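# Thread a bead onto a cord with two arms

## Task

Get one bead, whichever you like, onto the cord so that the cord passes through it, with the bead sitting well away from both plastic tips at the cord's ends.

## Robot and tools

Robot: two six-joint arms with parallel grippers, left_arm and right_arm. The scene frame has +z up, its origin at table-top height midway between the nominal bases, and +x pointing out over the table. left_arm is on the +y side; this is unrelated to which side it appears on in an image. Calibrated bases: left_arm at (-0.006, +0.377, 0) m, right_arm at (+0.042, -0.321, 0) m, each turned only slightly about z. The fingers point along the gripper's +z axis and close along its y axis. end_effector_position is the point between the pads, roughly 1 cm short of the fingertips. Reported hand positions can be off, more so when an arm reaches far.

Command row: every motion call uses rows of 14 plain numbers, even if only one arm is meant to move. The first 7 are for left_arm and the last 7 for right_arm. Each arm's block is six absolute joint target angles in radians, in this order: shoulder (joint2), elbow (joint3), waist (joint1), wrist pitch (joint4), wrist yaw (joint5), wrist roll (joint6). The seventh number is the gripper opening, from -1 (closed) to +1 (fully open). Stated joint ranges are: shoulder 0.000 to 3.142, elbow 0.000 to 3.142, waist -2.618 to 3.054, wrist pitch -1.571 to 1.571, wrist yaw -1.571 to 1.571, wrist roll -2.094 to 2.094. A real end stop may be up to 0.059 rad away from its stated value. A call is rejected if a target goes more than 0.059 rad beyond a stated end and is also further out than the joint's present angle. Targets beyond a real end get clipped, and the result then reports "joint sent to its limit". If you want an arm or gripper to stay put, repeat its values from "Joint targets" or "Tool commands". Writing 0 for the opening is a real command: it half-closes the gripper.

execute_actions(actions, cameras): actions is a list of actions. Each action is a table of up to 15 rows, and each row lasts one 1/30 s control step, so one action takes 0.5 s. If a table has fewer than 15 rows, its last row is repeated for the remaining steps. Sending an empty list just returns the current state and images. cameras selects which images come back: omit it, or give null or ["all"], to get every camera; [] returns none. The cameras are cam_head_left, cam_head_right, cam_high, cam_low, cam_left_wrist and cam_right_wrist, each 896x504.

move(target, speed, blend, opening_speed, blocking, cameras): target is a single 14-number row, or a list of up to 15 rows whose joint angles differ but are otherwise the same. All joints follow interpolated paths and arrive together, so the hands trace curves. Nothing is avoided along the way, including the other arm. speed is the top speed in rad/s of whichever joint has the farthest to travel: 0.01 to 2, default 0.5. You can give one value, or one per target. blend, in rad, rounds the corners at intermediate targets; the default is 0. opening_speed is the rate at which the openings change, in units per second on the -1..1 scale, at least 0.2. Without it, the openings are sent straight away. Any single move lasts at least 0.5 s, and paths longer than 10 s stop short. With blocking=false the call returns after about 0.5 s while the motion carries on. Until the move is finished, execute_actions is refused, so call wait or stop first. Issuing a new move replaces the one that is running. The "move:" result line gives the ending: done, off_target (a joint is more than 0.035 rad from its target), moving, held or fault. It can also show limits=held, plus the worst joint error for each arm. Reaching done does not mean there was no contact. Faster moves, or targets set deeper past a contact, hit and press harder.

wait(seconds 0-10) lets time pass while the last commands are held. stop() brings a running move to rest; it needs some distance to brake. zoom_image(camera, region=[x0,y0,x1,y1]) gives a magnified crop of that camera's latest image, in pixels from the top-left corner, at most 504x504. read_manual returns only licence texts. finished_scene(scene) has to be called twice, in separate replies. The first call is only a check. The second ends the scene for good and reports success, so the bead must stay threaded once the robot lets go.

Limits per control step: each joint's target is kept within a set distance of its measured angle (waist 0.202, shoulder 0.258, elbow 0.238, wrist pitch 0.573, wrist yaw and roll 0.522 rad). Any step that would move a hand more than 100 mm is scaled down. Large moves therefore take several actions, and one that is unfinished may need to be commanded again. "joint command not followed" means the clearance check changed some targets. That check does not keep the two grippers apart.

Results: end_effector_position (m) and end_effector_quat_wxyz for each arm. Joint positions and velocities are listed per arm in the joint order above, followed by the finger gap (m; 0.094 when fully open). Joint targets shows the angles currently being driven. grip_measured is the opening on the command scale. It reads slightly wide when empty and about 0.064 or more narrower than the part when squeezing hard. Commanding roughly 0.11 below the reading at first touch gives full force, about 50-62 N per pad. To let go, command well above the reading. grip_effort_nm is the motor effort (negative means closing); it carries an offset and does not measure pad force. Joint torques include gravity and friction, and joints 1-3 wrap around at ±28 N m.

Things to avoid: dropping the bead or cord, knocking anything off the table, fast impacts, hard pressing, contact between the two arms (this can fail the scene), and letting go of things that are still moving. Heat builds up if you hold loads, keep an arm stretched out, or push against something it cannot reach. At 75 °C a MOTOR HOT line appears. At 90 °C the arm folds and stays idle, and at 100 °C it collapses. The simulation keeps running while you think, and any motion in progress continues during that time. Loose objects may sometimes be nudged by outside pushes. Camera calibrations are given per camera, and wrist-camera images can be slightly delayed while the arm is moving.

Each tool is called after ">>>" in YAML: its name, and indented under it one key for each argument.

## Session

>>> execute_actions:
  actions: []

Scene clock: 0.00 s.
left_arm: end_effector_position=(+0.3959, +0.4124, +0.1102) grip_measured=+1.000 grip_effort_nm=n/a end_effector_quat_wxyz=(+0.589, -0.045, +0.805, +0.054) | right_arm: end_effector_position=(+0.4525, -0.3238, +0.1308) grip_measured=+1.000 grip_effort_nm=n/a end_effector_quat_wxyz=(+0.636, +0.006, +0.771, -0.032)
Joint names: [shoulder, elbow, waist, wrist pitch, wrist yaw, wrist roll]
Joint positions: left_arm=[1.534 0.395 -0.018 0.833 -0.104 0.002 0.094] | right_arm=[1.572 0.383 0.002 0.999 0.086 -0.027 0.094]
Joint velocities: left_arm=[0.002 -0.012 0.002 -0.022 0.037 -0.051 0] | right_arm=[-0.027 -0.002 -0.012 -0.051 -0.081 0.051 0]
Joint torques (N m): no reading
Heat: left arm: 24 °C; right arm: 27 °C.
Joint targets: left_arm=[1.524 0.405 -0.018 0.843 -0.105 0.001] | right_arm=[1.562 0.392 0.002 1.009 0.087 -0.027]
Tool commands: left_gripper/opening=+1.0 right_gripper/opening=+1.0
camera_calibration:
cam_left_wrist: T_world_to_cam=[[0.0942731, -0.983278, -0.155814, 0.389762], [-0.871723, -0.00593639, -0.489963, 0.427505], [0.480845, 0.182017, -0.857705, -0.0577713], [0, 0, 0, 1]] pos_world=[0.363701, 0.396297, 0.220641]
cam_right_wrist: T_world_to_cam=[[-0.0691232, -0.996001, -0.0566057, -0.281874], [-0.798666, 0.0892504, -0.59512, 0.493301], [0.597792, 0.00407242, -0.801641, -0.0484139], [0, 0, 0, 1]] pos_world=[0.40344, -0.324577, 0.238807]

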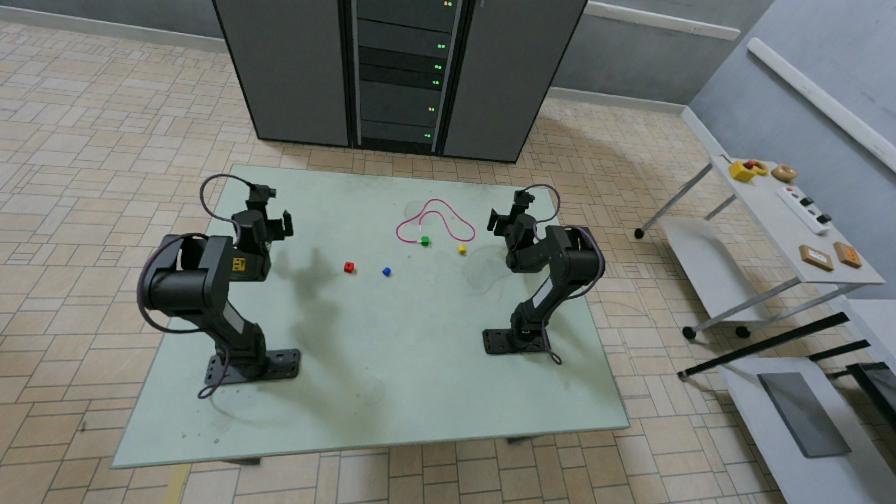

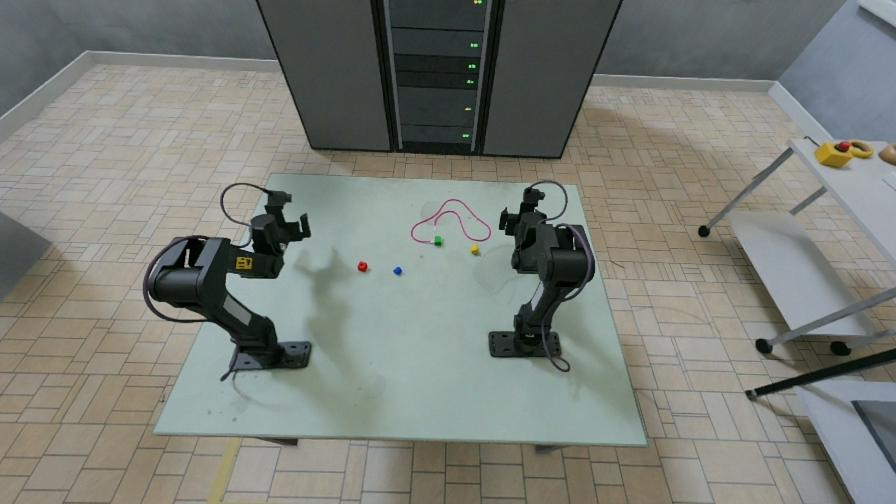

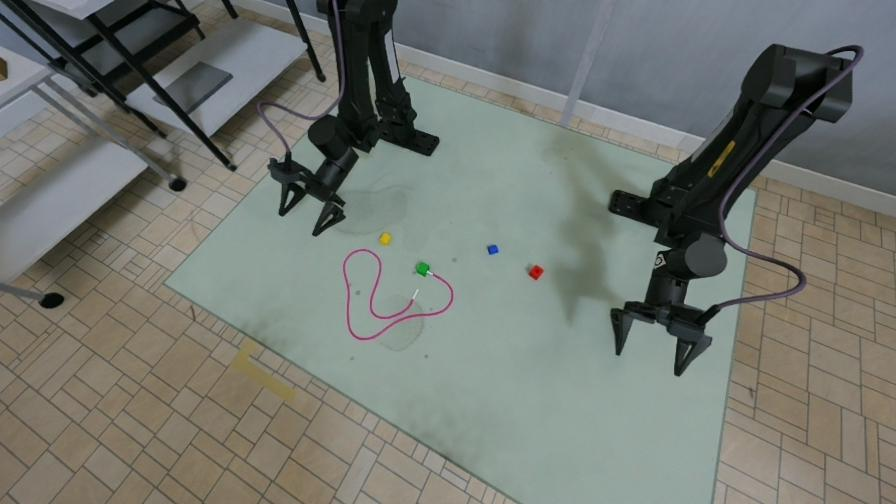

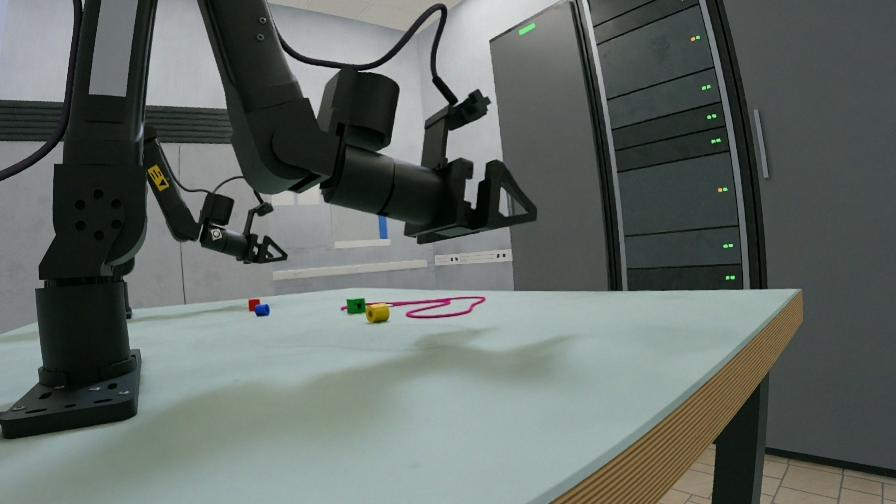

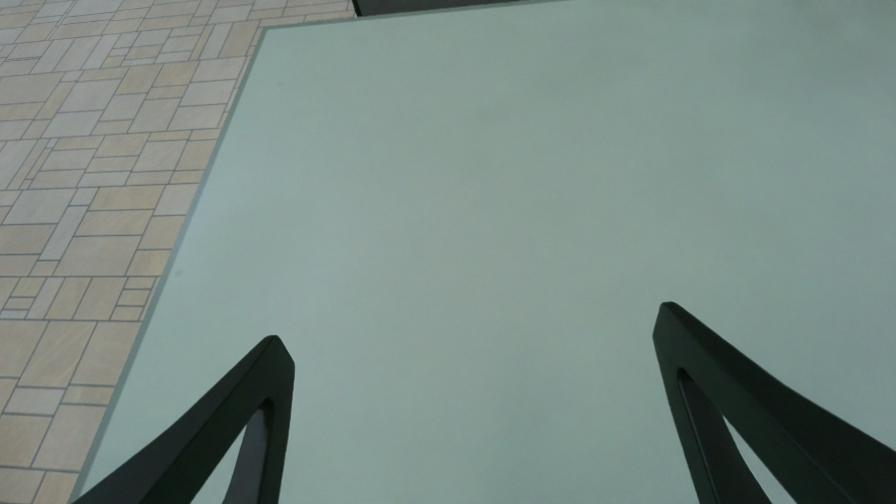

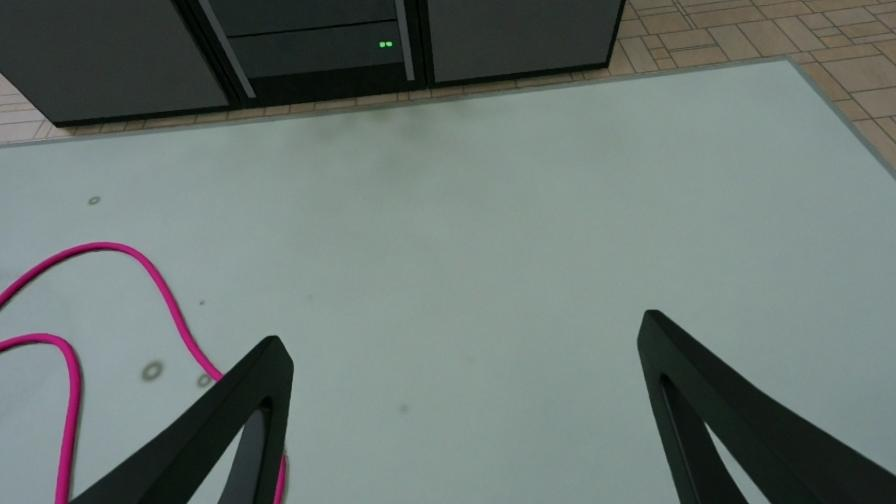

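>>> execute_actions:
  actions: []
  cameras: ["cam_head_right","cam_high","cam_left_wrist","cam_right_wrist"]

>>> zoom_image:
  camera: "cam_high"
  region: [330, 180, 530, 340]

>>> zoom_image:
  camera: "cam_head_right"
  region: [320, 170, 560, 320]

Scene clock: 37.90 s.
left_arm: end_effector_position=(+0.3959, +0.4124, +0.1102) grip_measured=+1.000 grip_effort_nm=0.002 end_effector_quat_wxyz=(+0.589, -0.045, +0.805, +0.054) | right_arm: end_effector_position=(+0.4525, -0.3238, +0.1308) grip_measured=+1.000 grip_effort_nm=-0.027 end_effector_quat_wxyz=(+0.636, +0.006, +0.771, -0.032)
Joint names: [shoulder, elbow, waist, wrist pitch, wrist yaw, wrist roll]
Joint positions: left_arm=[1.534 0.395 -0.018 0.833 -0.104 0.002 0.094] | right_arm=[1.572 0.383 0.002 0.999 0.086 -0.027 0.094]
Joint velocities: left_arm=[0.007 0.002 0.022 -0.007 -0.066 -0.022 0] | right_arm=[-0.017 -0.012 -0.012 -0.037 -0.022 -0.022 0]
Joint torques (N m): left_arm=[-5.81 5.63 -0.01 1.62 -0.03 -0.02] | right_arm=[-5.86 5.79 0.01 1.85 0 0]
Heat: left arm: 25 °C; right arm: 29 °C.
Joint targets: left_arm=[1.524 0.405 -0.018 0.843 -0.105 0.001] | right_arm=[1.562 0.392 0.002 1.009 0.087 -0.027]
Tool commands: left_gripper/opening=+1.0 right_gripper/opening=+1.0
camera_calibration:
cam_left_wrist: T_world_to_cam=[[0.0942731, -0.983278, -0.155814, 0.389762], [-0.871723, -0.00593639, -0.489963, 0.427505], [0.480845, 0.182017, -0.857705, -0.0577713], [0, 0, 0, 1]] pos_world=[0.363701, 0.396297, 0.220641]
cam_right_wrist: T_world_to_cam=[[-0.0691232, -0.996001, -0.0566057, -0.281874], [-0.798666, 0.0892504, -0.59512, 0.493301], [0.597792, 0.00407242, -0.801641, -0.0484139], [0, 0, 0, 1]] pos_world=[0.40344, -0.324577, 0.238807]
Images, in order (width x height): cam_head_right 896x504, cam_high 896x504, cam_left_wrist 896x504, cam_right_wrist 896x504.

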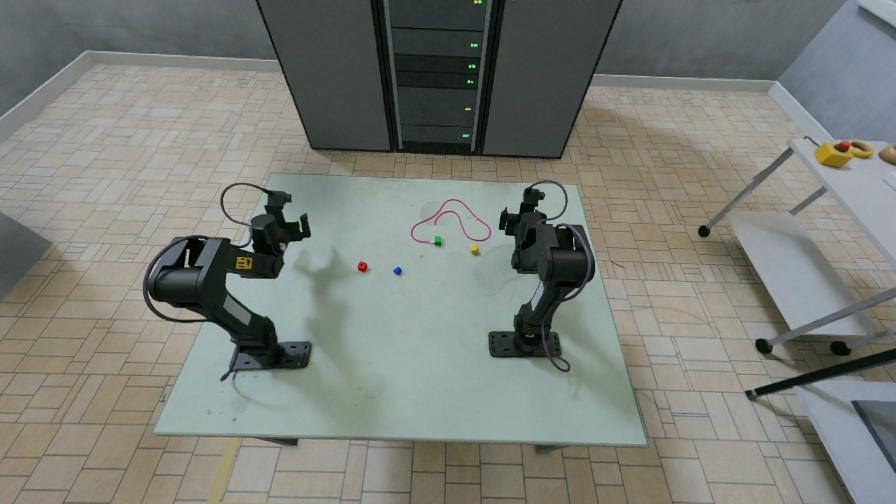

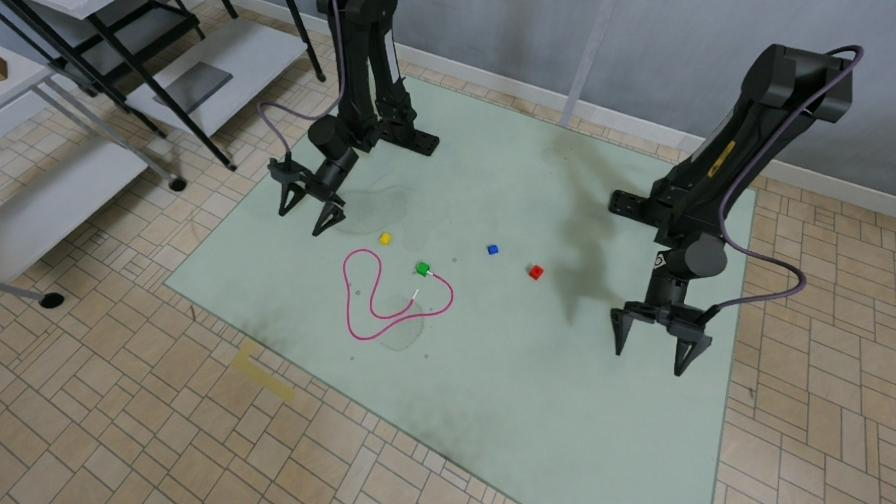

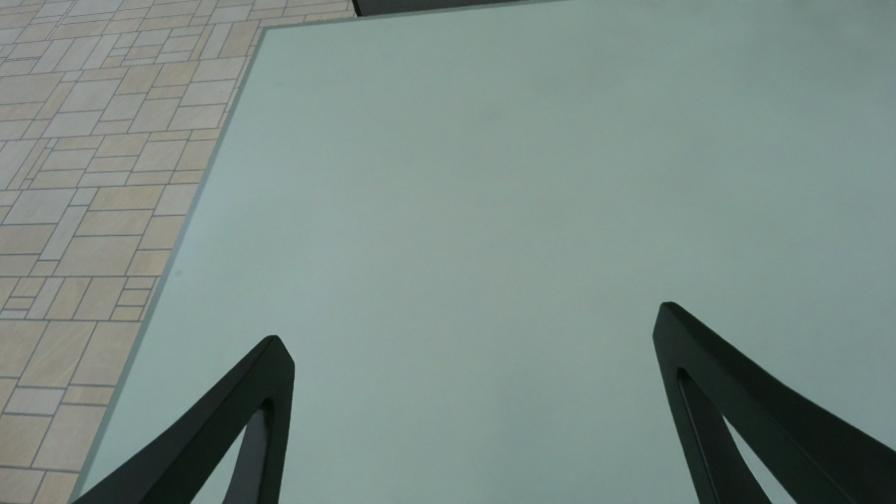

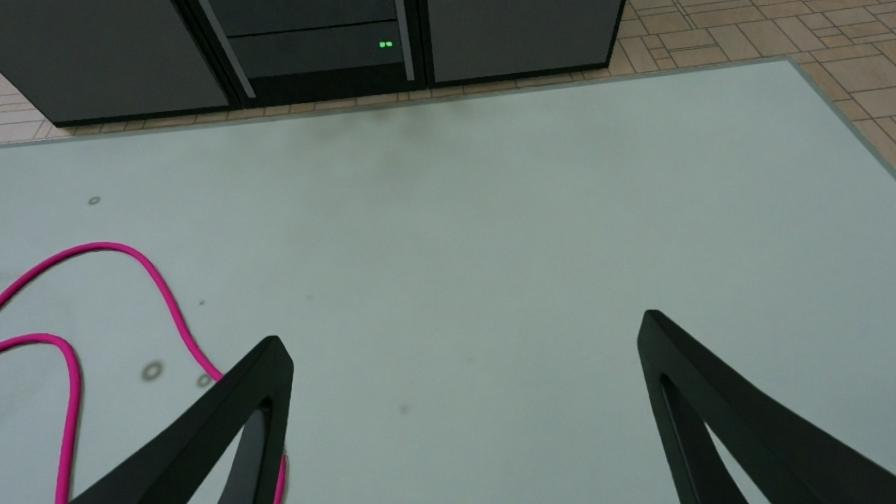

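Scaled by 2.520 from the camera's 896x504 image, which has a finer 1280x720 frame.

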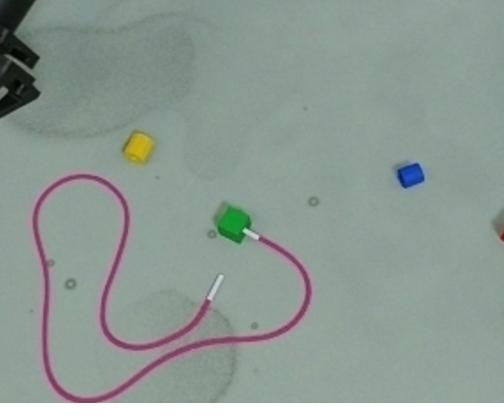

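Scaled by 2.100 from the camera's 896x504 image, which has a finer 1280x720 frame.

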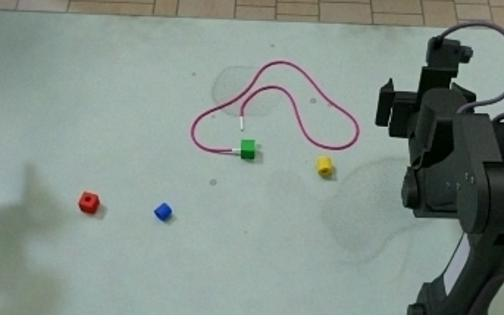

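>>> move:
  target:
    - [1.524,0.405,-0.018,0.843,-0.105,0.001,1,2.083,1.961,0.5,-1.439,0,-0.85,-0.2]
    - [1.524,0.405,-0.018,0.843,-0.105,0.001,1,2.43,2.265,0.695,-1.39,0,-0.85,-0.2]
  speed: 0.9
  blend: 0.1
  cameras: ["cam_head_right","cam_high","cam_low","cam_right_wrist"]

>>> zoom_image:
  camera: "cam_right_wrist"
  region: [250, 100, 650, 400]

>>> zoom_image:
  camera: "cam_low"
  region: [350, 160, 650, 320]

Scene clock: 66.83 s.
left_arm: end_effector_position=(+0.3959, +0.4124, +0.1102) grip_measured=+1.000 grip_effort_nm=0.002 end_effector_quat_wxyz=(+0.589, -0.045, +0.805, +0.054) | right_arm: end_effector_position=(+0.3904, -0.0110, +0.0518) grip_measured=-0.197 grip_effort_nm=-0.168 end_effector_quat_wxyz=(+0.010, +0.708, -0.706, +0.003)
Joint names: [shoulder, elbow, waist, wrist pitch, wrist yaw, wrist roll]
Joint positions: left_arm=[1.534 0.395 -0.018 0.833 -0.104 0.002 0.094] | right_arm=[2.431 2.229 0.701 -1.388 0.008 -0.845 0.038]
Joint velocities: left_arm=[-0.017 -0.007 -0.002 0.037 0.022 -0.037 0] | right_arm=[-0.002 0.007 -0.012 0.051 0.037 -0.051 -0.001]
Joint torques (N m): left_arm=[-5.83 5.6 0.03 1.62 -0.05 -0.02] | right_arm=[-13.22 8.68 -0.55 -0.05 -0.07 -0.05]
Heat: left arm: 25 °C; right arm: 29 °C.
Joint targets: left_arm=[1.524 0.405 -0.018 0.843 -0.105 0.001] | right_arm=[2.430 2.265 0.695 -1.390 0.000 -0.850]
move: off_target (right_arm); right_arm: the elbow is farthest, 0.036 rad from its target
camera_calibration:
cam_right_wrist: T_world_to_cam=[[0.995071, -0.0988457, -0.00788912, -0.38728], [-0.066027, -0.719838, 0.690994, 0.00718472], [-0.0739807, -0.687068, -0.722817, 0.174691], [0, 0, 0, 1]] pos_world=[0.39877, 0.0869154, 0.11825]
Images, in order (width x height): cam_head_right 896x504, cam_high 896x504, cam_low 896x504, cam_right_wrist 896x504.

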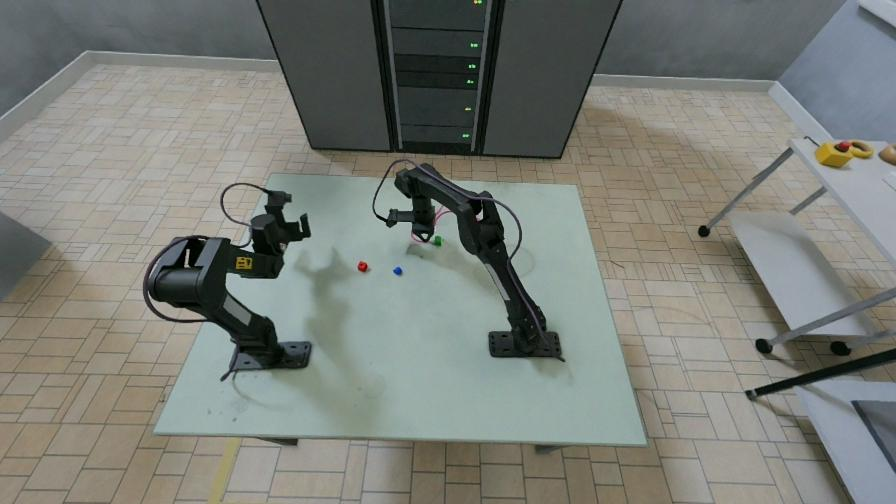

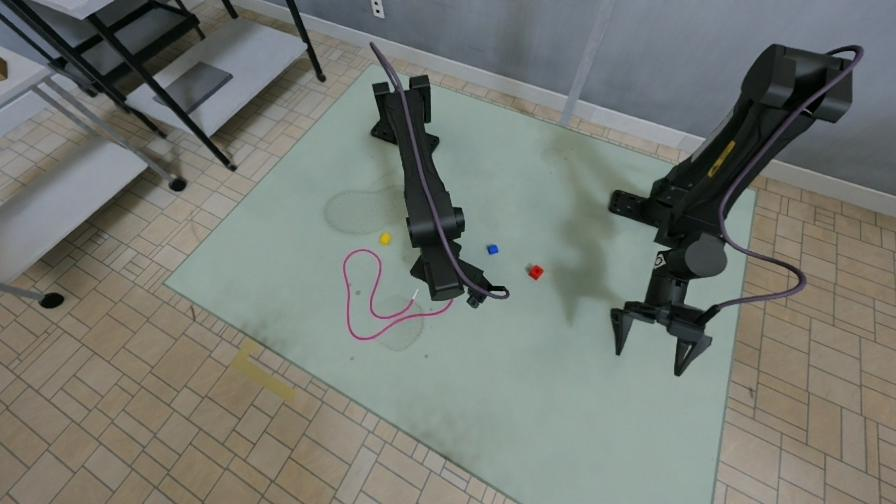

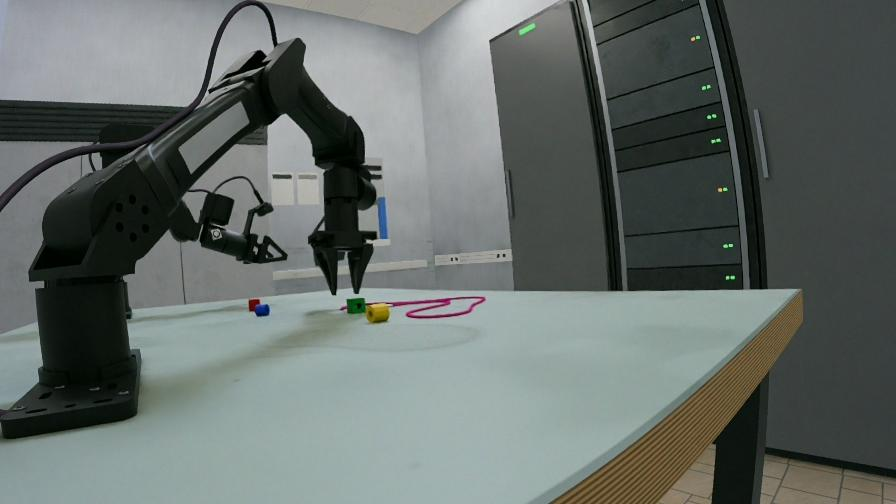

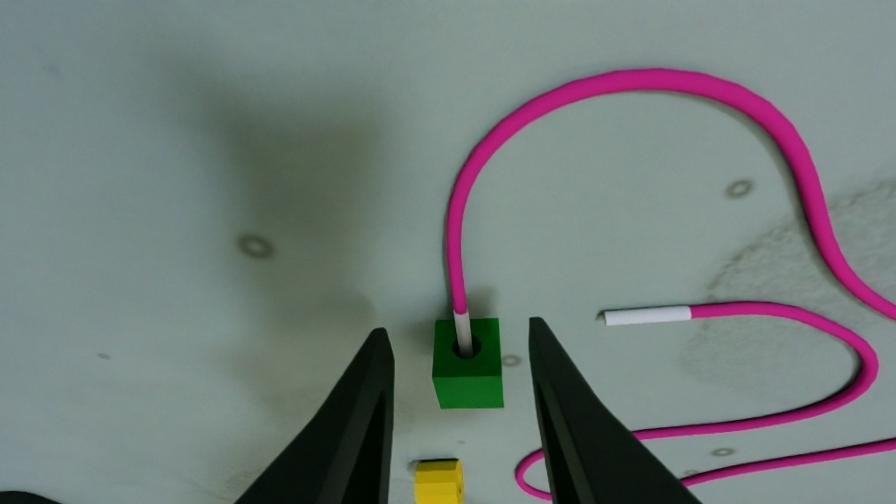

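Scaled by 1.260 from the camera's 896x504 image, which has a finer 1280x720 frame.

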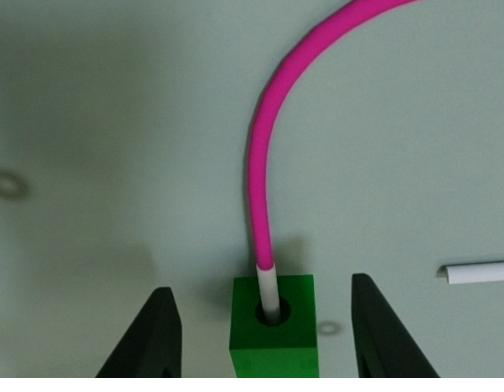

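Scaled by 1.680 from the camera's 896x504 image, which has a finer 1280x720 frame.

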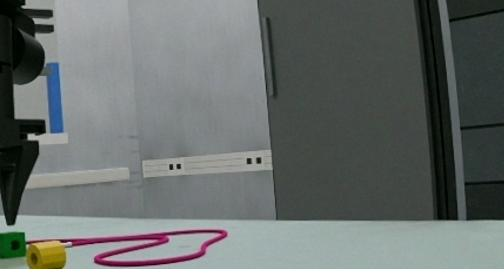

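>>> move:
  target: [1.524,0.405,-0.018,0.843,-0.105,0.001,1,2.336,1.996,0.679,-1.19,0,-0.86,-0.45]
  speed: 0.3
  cameras: ["cam_low","cam_right_wrist"]

>>> zoom_image:
  camera: "cam_low"
  region: [300, 260, 400, 330]

Scene clock: 91.00 s.
left_arm: end_effector_position=(+0.3959, +0.4124, +0.1102) grip_measured=+1.000 grip_effort_nm=0.002 end_effector_quat_wxyz=(+0.589, -0.045, +0.805, +0.054) | right_arm: end_effector_position=(+0.3883, -0.0206, +0.0256) grip_measured=-0.447 grip_effort_nm=-0.168 end_effector_quat_wxyz=(+0.003, +0.707, -0.707, +0.004)
Joint names: [shoulder, elbow, waist, wrist pitch, wrist yaw, wrist roll]
Joint positions: left_arm=[1.534 0.395 -0.018 0.833 -0.104 0.002 0.094] | right_arm=[2.373 2.02 0.688 -1.223 0.009 -0.854 0.026]
Joint velocities: left_arm=[-0.012 0.002 0.002 -0.007 0.037 0.007 0] | right_arm=[0.002 0.002 -0.002 0.066 -0.095 0.037 -0.001]
Joint torques (N m): left_arm=[-5.83 5.6 0.03 1.63 -0.04 -0.02] | right_arm=[-15.65 4.07 -0.83 0.34 -0.09 -0.04]
Heat: left arm: 26 °C; right arm: 32 °C.
Joint targets: left_arm=[1.524 0.405 -0.018 0.843 -0.105 0.001] | right_arm=[2.336 1.996 0.679 -1.190 0.000 -0.860]
move: off_target (right_arm); right_arm: the shoulder is farthest, 0.037 rad from its target
camera_calibration:
cam_right_wrist: T_world_to_cam=[[0.994872, -0.101091, 0.00316981, -0.386542], [-0.0759886, -0.726411, 0.683046, 0.0221995], [-0.0667474, -0.679785, -0.730368, 0.146486], [0, 0, 0, 1]] pos_world=[0.396024, 0.0766286, 0.0930505]
Images, in order (width x height): cam_low 896x504, cam_right_wrist 896x504.

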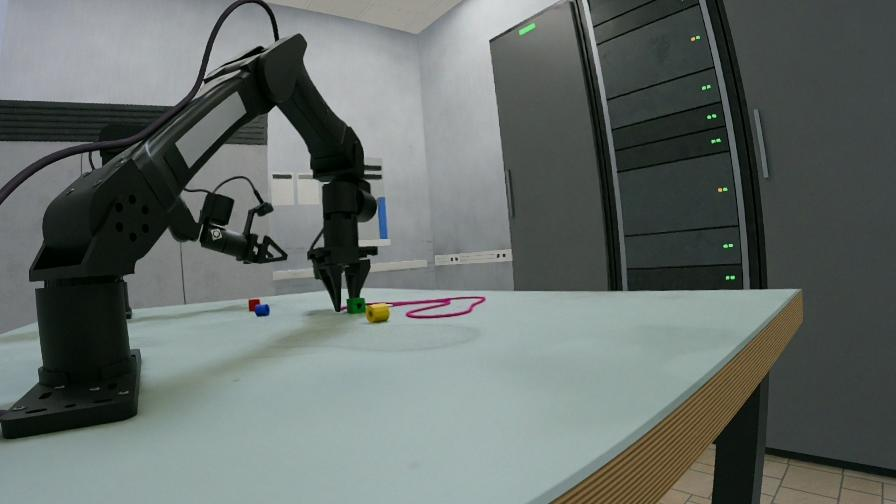

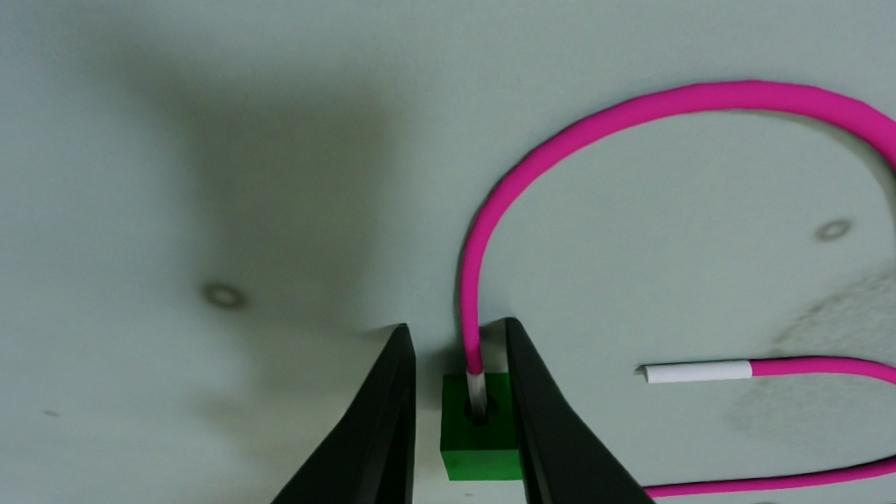

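Scaled by 5.040 from the camera's 896x504 image, which has a finer 1280x720 frame.

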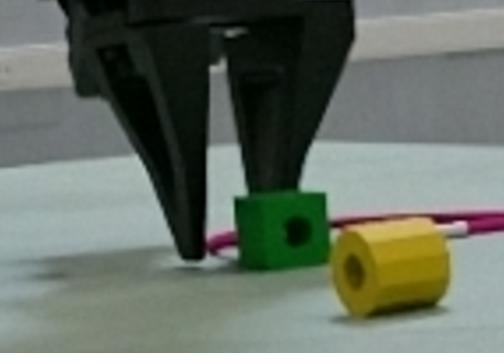

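>>> move:
  target: [1.524,0.405,-0.018,0.843,-0.105,0.001,1,2.336,1.996,0.679,-1.19,0,-0.86,-0.97]
  opening_speed: 1
  cameras: []

>>> move:
  target: [1.524,0.405,-0.018,0.843,-0.105,0.001,1,2.215,1.79,0.594,-1.097,0,-0.942,-0.97]
  speed: 0.8
  cameras: ["cam_low","cam_right_wrist"]

>>> zoom_image:
  camera: "cam_low"
  region: [300, 260, 420, 330]

Scene clock: 104.67 s.
left_arm: end_effector_position=(+0.3959, +0.4124, +0.1102) grip_measured=+1.000 grip_effort_nm=-0.002 end_effector_quat_wxyz=(+0.589, -0.045, +0.805, +0.054) | right_arm: end_effector_position=(+0.3935, -0.0186, +0.0256) grip_measured=-0.937 grip_effort_nm=-1.028 end_effector_quat_wxyz=(-0.008, +0.706, -0.708, +0.005)
Joint names: [shoulder, elbow, waist, wrist pitch, wrist yaw, wrist roll]
Joint positions: left_arm=[1.534 0.395 -0.018 0.833 -0.104 0.002 0.094] | right_arm=[2.373 2.02 0.685 -1.202 0.009 -0.855 0.003]
Joint velocities: left_arm=[-0.007 -0.012 -0.012 -0.022 -0.11 0.022 0] | right_arm=[-0.002 -0.002 -0.012 0.037 -0.066 0.022 -0.001]
Joint torques (N m): left_arm=[-5.83 5.61 0.02 1.62 -0.04 -0.02] | right_arm=[-15.62 4.07 -0.51 0.16 -0.09 -0.04]
Heat: left arm: 27 °C; right arm: 34 °C.
Joint targets: left_arm=[1.524 0.405 -0.018 0.843 -0.105 0.001] | right_arm=[2.336 1.996 0.679 -1.190 0.000 -0.860]
move: off_target (right_arm); right_arm: the shoulder is farthest, 0.037 rad from its target
No camera images: "cameras" was empty.

Scene clock: 105.70 s.
left_arm: end_effector_position=(+0.3959, +0.4124, +0.1102) grip_measured=+1.000 grip_effort_nm=0.007 end_effector_quat_wxyz=(+0.589, -0.045, +0.805, +0.054) | right_arm: end_effector_position=(+0.3949, -0.0698, +0.0243) grip_measured=-0.939 grip_effort_nm=-1.057 end_effector_quat_wxyz=(+0.000, +0.701, -0.713, +0.003)
Joint names: [shoulder, elbow, waist, wrist pitch, wrist yaw, wrist roll]
Joint positions: left_arm=[1.534 0.395 -0.018 0.833 -0.104 0.002 0.094] | right_arm=[2.254 1.812 0.592 -1.128 0.006 -0.936 0.003]
Joint velocities: left_arm=[0.002 -0.007 0.007 -0.022 -0.037 0.037 0] | right_arm=[-0.022 0.017 -0.012 -0.051 -0.11 -0.022 0]
Joint torques (N m): left_arm=[-5.82 5.61 0.02 1.63 -0.04 -0.02] | right_arm=[-15.02 4.12 0.18 0.33 -0.06 -0.02]
Heat: left arm: 27 °C; right arm: 34 °C.
Joint targets: left_arm=[1.524 0.405 -0.018 0.843 -0.105 0.001] | right_arm=[2.215 1.790 0.594 -1.097 0.000 -0.942]
move: off_target (right_arm); right_arm: the shoulder is farthest, 0.039 rad from its target
camera_calibration:
cam_right_wrist: T_world_to_cam=[[0.993162, -0.116667, 0.00431947, -0.398486], [-0.0885705, -0.728848, 0.678923, -0.00726286], [-0.0760595, -0.674663, -0.734197, 0.116697], [0, 0, 0, 1]] pos_world=[0.403993, 0.0269476, 0.0923307]
Images, in order (width x height): cam_low 896x504, cam_right_wrist 896x504.

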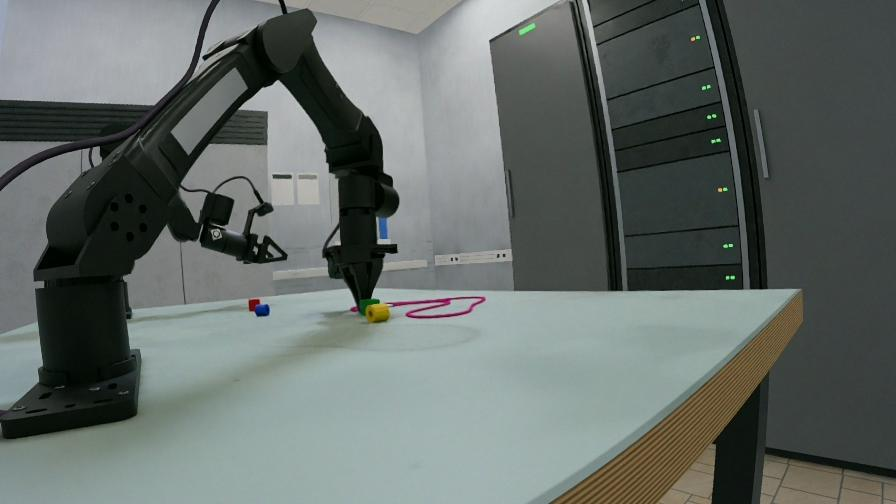

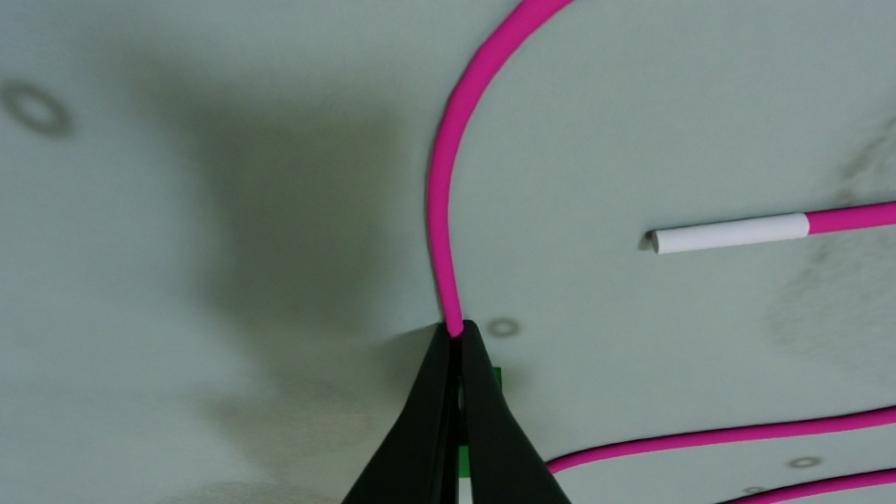

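Scaled by 4.200 from the camera's 896x504 image, which has a finer 1280x720 frame.

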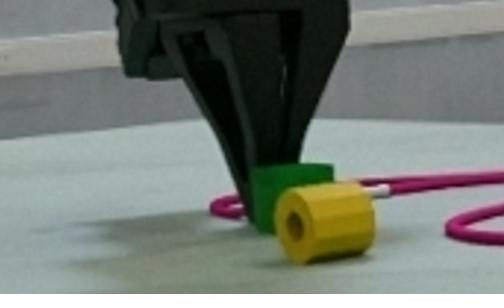

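>>> zoom_image:
  camera: "cam_right_wrist"
  region: [350, 300, 600, 504]

>>> zoom_image:
  camera: "cam_high"
  region: [360, 200, 480, 290]

Scaled by 2.016 from the camera's 896x504 image, which has a finer 1280x720 frame.

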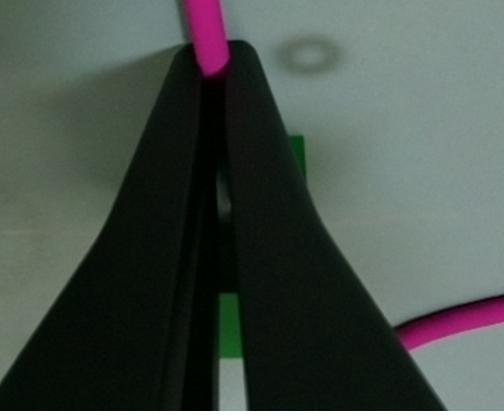

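This scene's latest camera images include none from cam_high. They are from: cam_low, cam_right_wrist. cam_high's image comes with the result of a call that names it in "cameras".

>>> move:
  target: [1.524,0.405,-0.018,0.843,-0.105,0.001,1,2.215,1.79,0.594,-1.097,0,-0.942,-0.55]
  opening_speed: 1
  cameras: []

>>> move:
  target: [1.524,0.405,-0.018,0.843,-0.105,0.001,1,2.185,1.924,0.594,-1.25,0,-0.942,-0.55]
  speed: 0.5
  cameras: ["cam_high","cam_head_right","cam_low","cam_right_wrist"]

>>> zoom_image:
  camera: "cam_low"
  region: [300, 260, 420, 330]

>>> zoom_image:
  camera: "cam_head_right"
  region: [400, 200, 520, 270]

Scene clock: 119.73 s.
left_arm: end_effector_position=(+0.3959, +0.4124, +0.1102) grip_measured=+1.000 grip_effort_nm=0.002 end_effector_quat_wxyz=(+0.589, -0.045, +0.805, +0.054) | right_arm: end_effector_position=(+0.3949, -0.0697, +0.0246) grip_measured=-0.553 grip_effort_nm=0.129 end_effector_quat_wxyz=(+0.000, +0.702, -0.712, +0.003)
Joint names: [shoulder, elbow, waist, wrist pitch, wrist yaw, wrist roll]
Joint positions: left_arm=[1.534 0.395 -0.018 0.833 -0.104 0.002 0.094] | right_arm=[2.253 1.812 0.592 -1.128 0.006 -0.937 0.021]
Joint velocities: left_arm=[0.012 0.012 -0.002 -0.051 -0.051 0.022 0] | right_arm=[0.007 0.002 0.012 0.007 0.022 0.022 0.001]
Joint torques (N m): left_arm=[-5.82 5.59 0.03 1.62 -0.04 -0.03] | right_arm=[-14.87 4.22 0.21 0.31 -0.07 -0.05]
Heat: left arm: 27 °C; right arm: 33 °C.
Joint targets: left_arm=[1.524 0.405 -0.018 0.843 -0.105 0.001] | right_arm=[2.215 1.790 0.594 -1.097 0.000 -0.942]
move: off_target (right_arm); right_arm: the shoulder is farthest, 0.038 rad from its target
No camera images: "cameras" was empty.

Scene clock: 120.87 s.
left_arm: end_effector_position=(+0.3959, +0.4124, +0.1102) grip_measured=+1.000 grip_effort_nm=0.002 end_effector_quat_wxyz=(+0.589, -0.045, +0.805, +0.054) | right_arm: end_effector_position=(+0.3937, -0.0706, +0.0556) grip_measured=-0.553 grip_effort_nm=0.120 end_effector_quat_wxyz=(-0.001, +0.702, -0.712, +0.003)
Joint names: [shoulder, elbow, waist, wrist pitch, wrist yaw, wrist roll]
Joint positions: left_arm=[1.534 0.395 -0.018 0.833 -0.104 0.002 0.094] | right_arm=[2.226 1.891 0.592 -1.234 0.006 -0.937 0.021]
Joint velocities: left_arm=[-0.007 -0.002 -0.007 0.007 -0.022 -0.037 0] | right_arm=[-0.027 0.002 0.002 -0.022 -0.007 -0.022 0]
Joint torques (N m): left_arm=[-5.83 5.61 0.03 1.63 -0.04 -0.02] | right_arm=[-14.93 8.39 0.2 -0.17 -0.07 -0.04]
Heat: left arm: 27 °C; right arm: 33 °C.
Joint targets: left_arm=[1.524 0.405 -0.018 0.843 -0.105 0.001] | right_arm=[2.185 1.924 0.594 -1.250 0.000 -0.942]
move: off_target (right_arm); right_arm: the shoulder is farthest, 0.041 rad from its target
camera_calibration:
cam_right_wrist: T_world_to_cam=[[0.993289, -0.115534, 0.0054475, -0.397623], [-0.0885765, -0.729546, 0.678171, -0.0291992], [-0.0743779, -0.674102, -0.734884, 0.138455], [0, 0, 0, 1]] pos_world=[0.402666, 0.0260918, 0.123717]
Images, in order (width x height): cam_head_right 896x504, cam_high 896x504, cam_low 896x504, cam_right_wrist 896x504.

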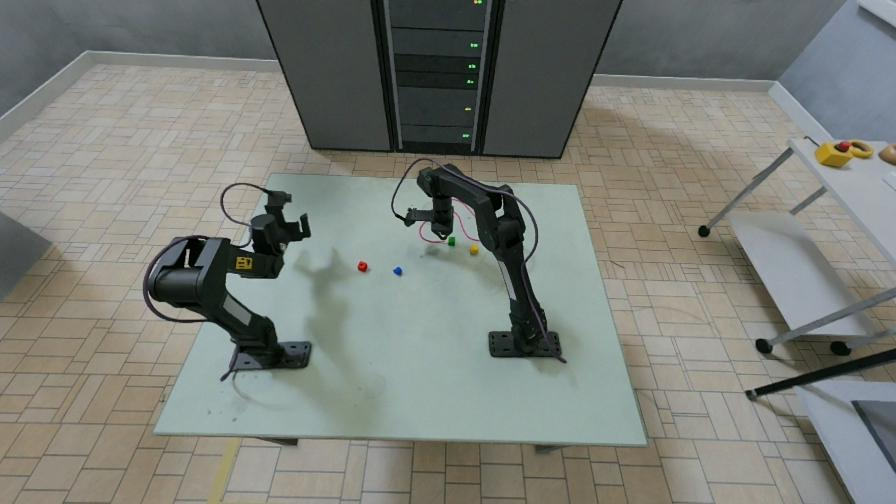

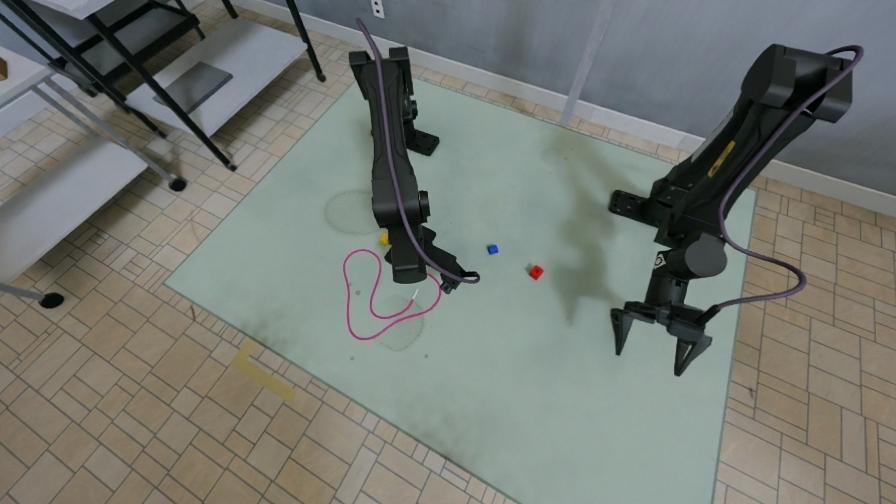

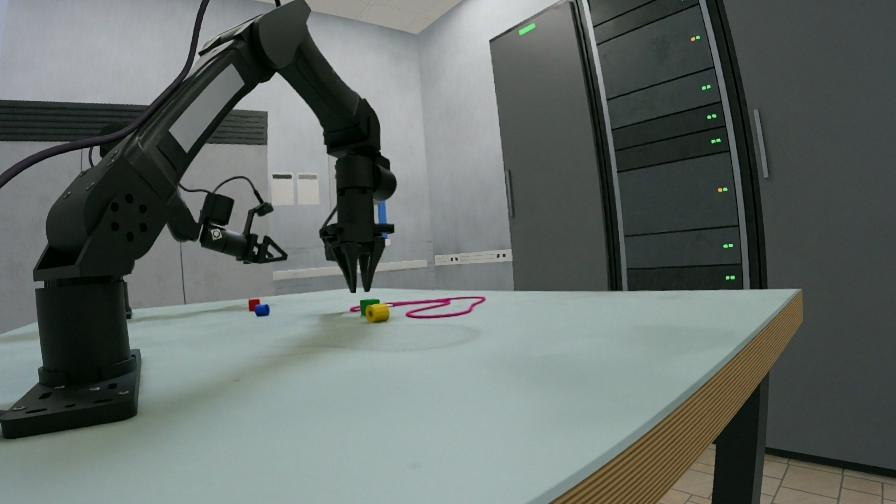

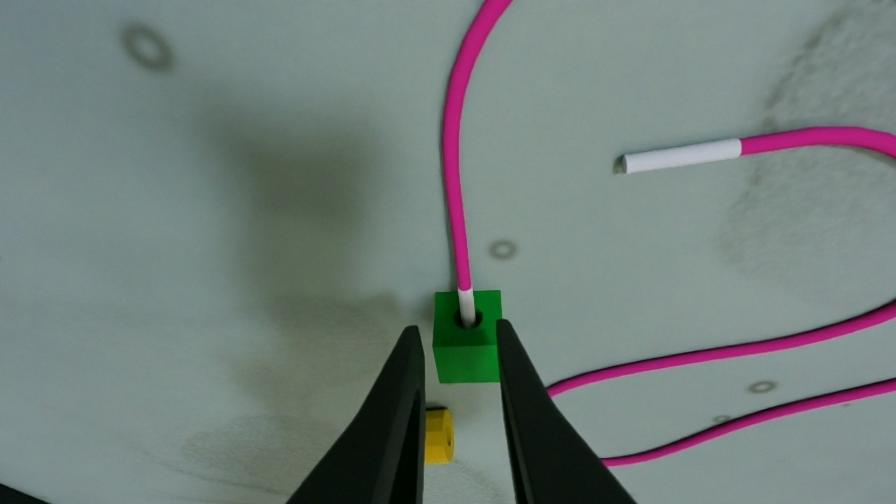

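Scaled by 4.200 from the camera's 896x504 image, which has a finer 1280x720 frame.

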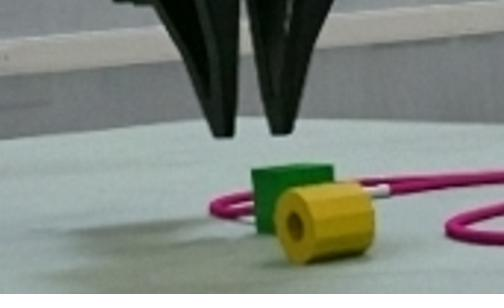

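Scaled by 4.200 from the camera's 896x504 image, which has a finer 1280x720 frame.

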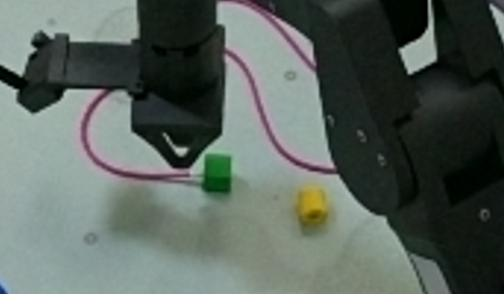

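>>> move:
  target: [1.524,0.405,-0.018,0.843,-0.105,0.001,1,2.183,1.739,0.564,-1.077,0,-0.975,-0.55]
  speed: 0.4
  cameras: ["cam_low","cam_right_wrist"]

>>> move:
  target: [1.524,0.405,-0.018,0.843,-0.105,0.001,1,2.183,1.739,0.564,-1.077,0,-0.975,-0.97]
  opening_speed: 1
  cameras: ["cam_right_wrist"]

Scene clock: 158.20 s.
left_arm: end_effector_position=(+0.3959, +0.4124, +0.1102) grip_measured=+1.000 grip_effort_nm=-0.002 end_effector_quat_wxyz=(+0.589, -0.045, +0.805, +0.054) | right_arm: end_effector_position=(+0.3940, -0.0813, +0.0246) grip_measured=-0.553 grip_effort_nm=0.125 end_effector_quat_wxyz=(-0.002, +0.706, -0.708, +0.003)
Joint names: [shoulder, elbow, waist, wrist pitch, wrist yaw, wrist roll]
Joint positions: left_arm=[1.534 0.395 -0.018 0.833 -0.104 0.002 0.094] | right_arm=[2.22 1.757 0.571 -1.103 0.005 -0.969 0.021]
Joint velocities: left_arm=[0.007 -0.007 -0.022 -0.095 0.022 -0.022 0] | right_arm=[0.002 -0.027 0.002 -0.066 -0.095 -0.007 0.002]
Joint torques (N m): left_arm=[-5.83 5.61 0.03 1.63 -0.04 -0.03] | right_arm=[-14.53 4.36 -0.53 0.3 -0.07 -0.04]
Heat: left arm: 28 °C; right arm: 34 °C.
Joint targets: left_arm=[1.524 0.405 -0.018 0.843 -0.105 0.001] | right_arm=[2.183 1.739 0.564 -1.077 0.000 -0.975]
move: off_target (right_arm); right_arm: the shoulder is farthest, 0.037 rad from its target
camera_calibration:
cam_right_wrist: T_world_to_cam=[[0.994498, -0.104546, 0.00657042, -0.398619], [-0.0813527, -0.731314, 0.677172, -0.0189111], [-0.0659904, -0.673981, -0.735796, 0.105242], [0, 0, 0, 1]] pos_world=[0.401832, 0.0154272, 0.0928617]
Images, in order (width x height): cam_low 896x504, cam_right_wrist 896x504.

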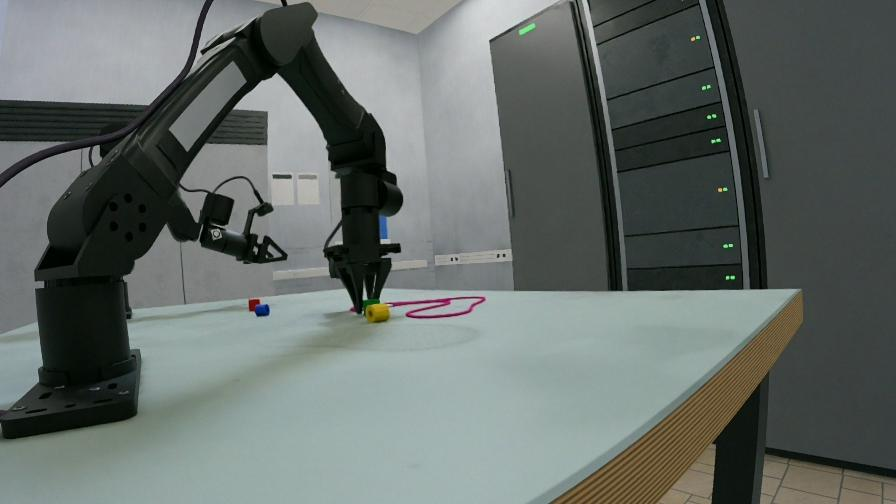

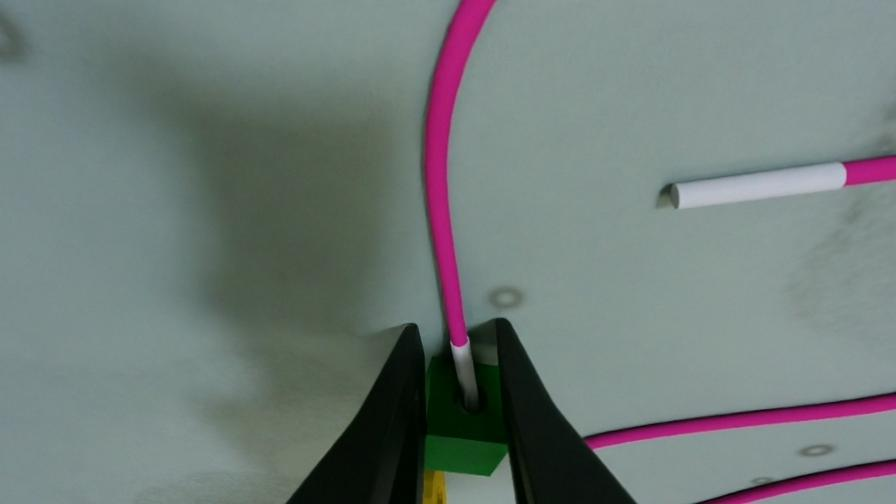

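Scene clock: 158.83 s.
left_arm: end_effector_position=(+0.3959, +0.4124, +0.1102) grip_measured=+1.000 grip_effort_nm=0.007 end_effector_quat_wxyz=(+0.589, -0.045, +0.805, +0.054) | right_arm: end_effector_position=(+0.3956, -0.0802, +0.0246) grip_measured=-0.933 grip_effort_nm=-1.028 end_effector_quat_wxyz=(-0.005, +0.706, -0.708, +0.004)
Joint names: [shoulder, elbow, waist, wrist pitch, wrist yaw, wrist roll]
Joint positions: left_arm=[1.534 0.395 -0.018 0.833 -0.104 0.002 0.094] | right_arm=[2.22 1.757 0.571 -1.096 0.005 -0.97 0.003]
Joint velocities: left_arm=[-0.002 -0.017 -0.012 -0.007 -0.007 -0.037 0] | right_arm=[0.002 -0.007 -0.002 -0.066 -0.051 -0.007 -0.001]
Joint torques (N m): left_arm=[-5.82 5.61 0.03 1.63 -0.04 -0.02] | right_arm=[-14.56 4.44 -0.61 0.24 -0.04 -0.05]
Heat: left arm: 28 °C; right arm: 34 °C.
Joint targets: left_arm=[1.524 0.405 -0.018 0.843 -0.105 0.001] | right_arm=[2.183 1.739 0.564 -1.077 0.000 -0.975]
move: off_target (right_arm); right_arm: the shoulder is farthest, 0.037 rad from its target
camera_calibration:
cam_right_wrist: T_world_to_cam=[[0.994518, -0.103828, 0.0123947, -0.40016], [-0.0850521, -0.734274, 0.673505, -0.0166953], [-0.0608274, -0.670867, -0.739079, 0.104363], [0, 0, 0, 1]] pos_world=[0.402894, 0.0162072, 0.0933369]
Images, in order (width x height): cam_right_wrist 896x504.

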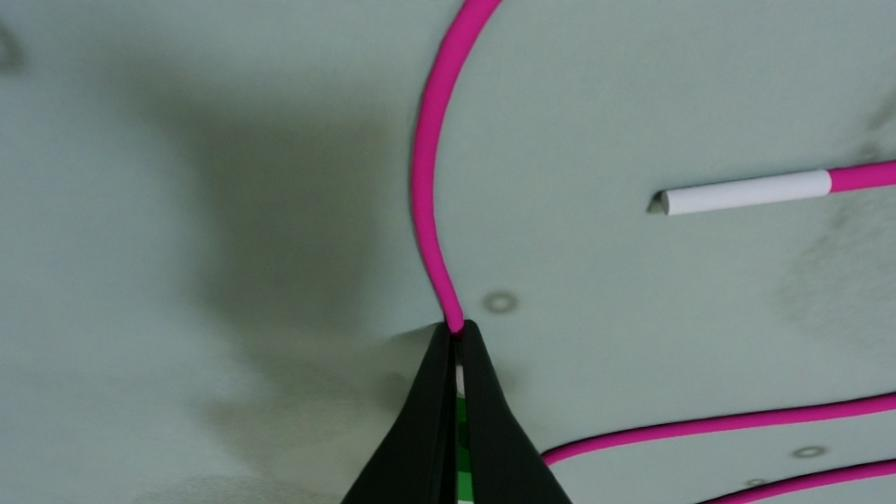

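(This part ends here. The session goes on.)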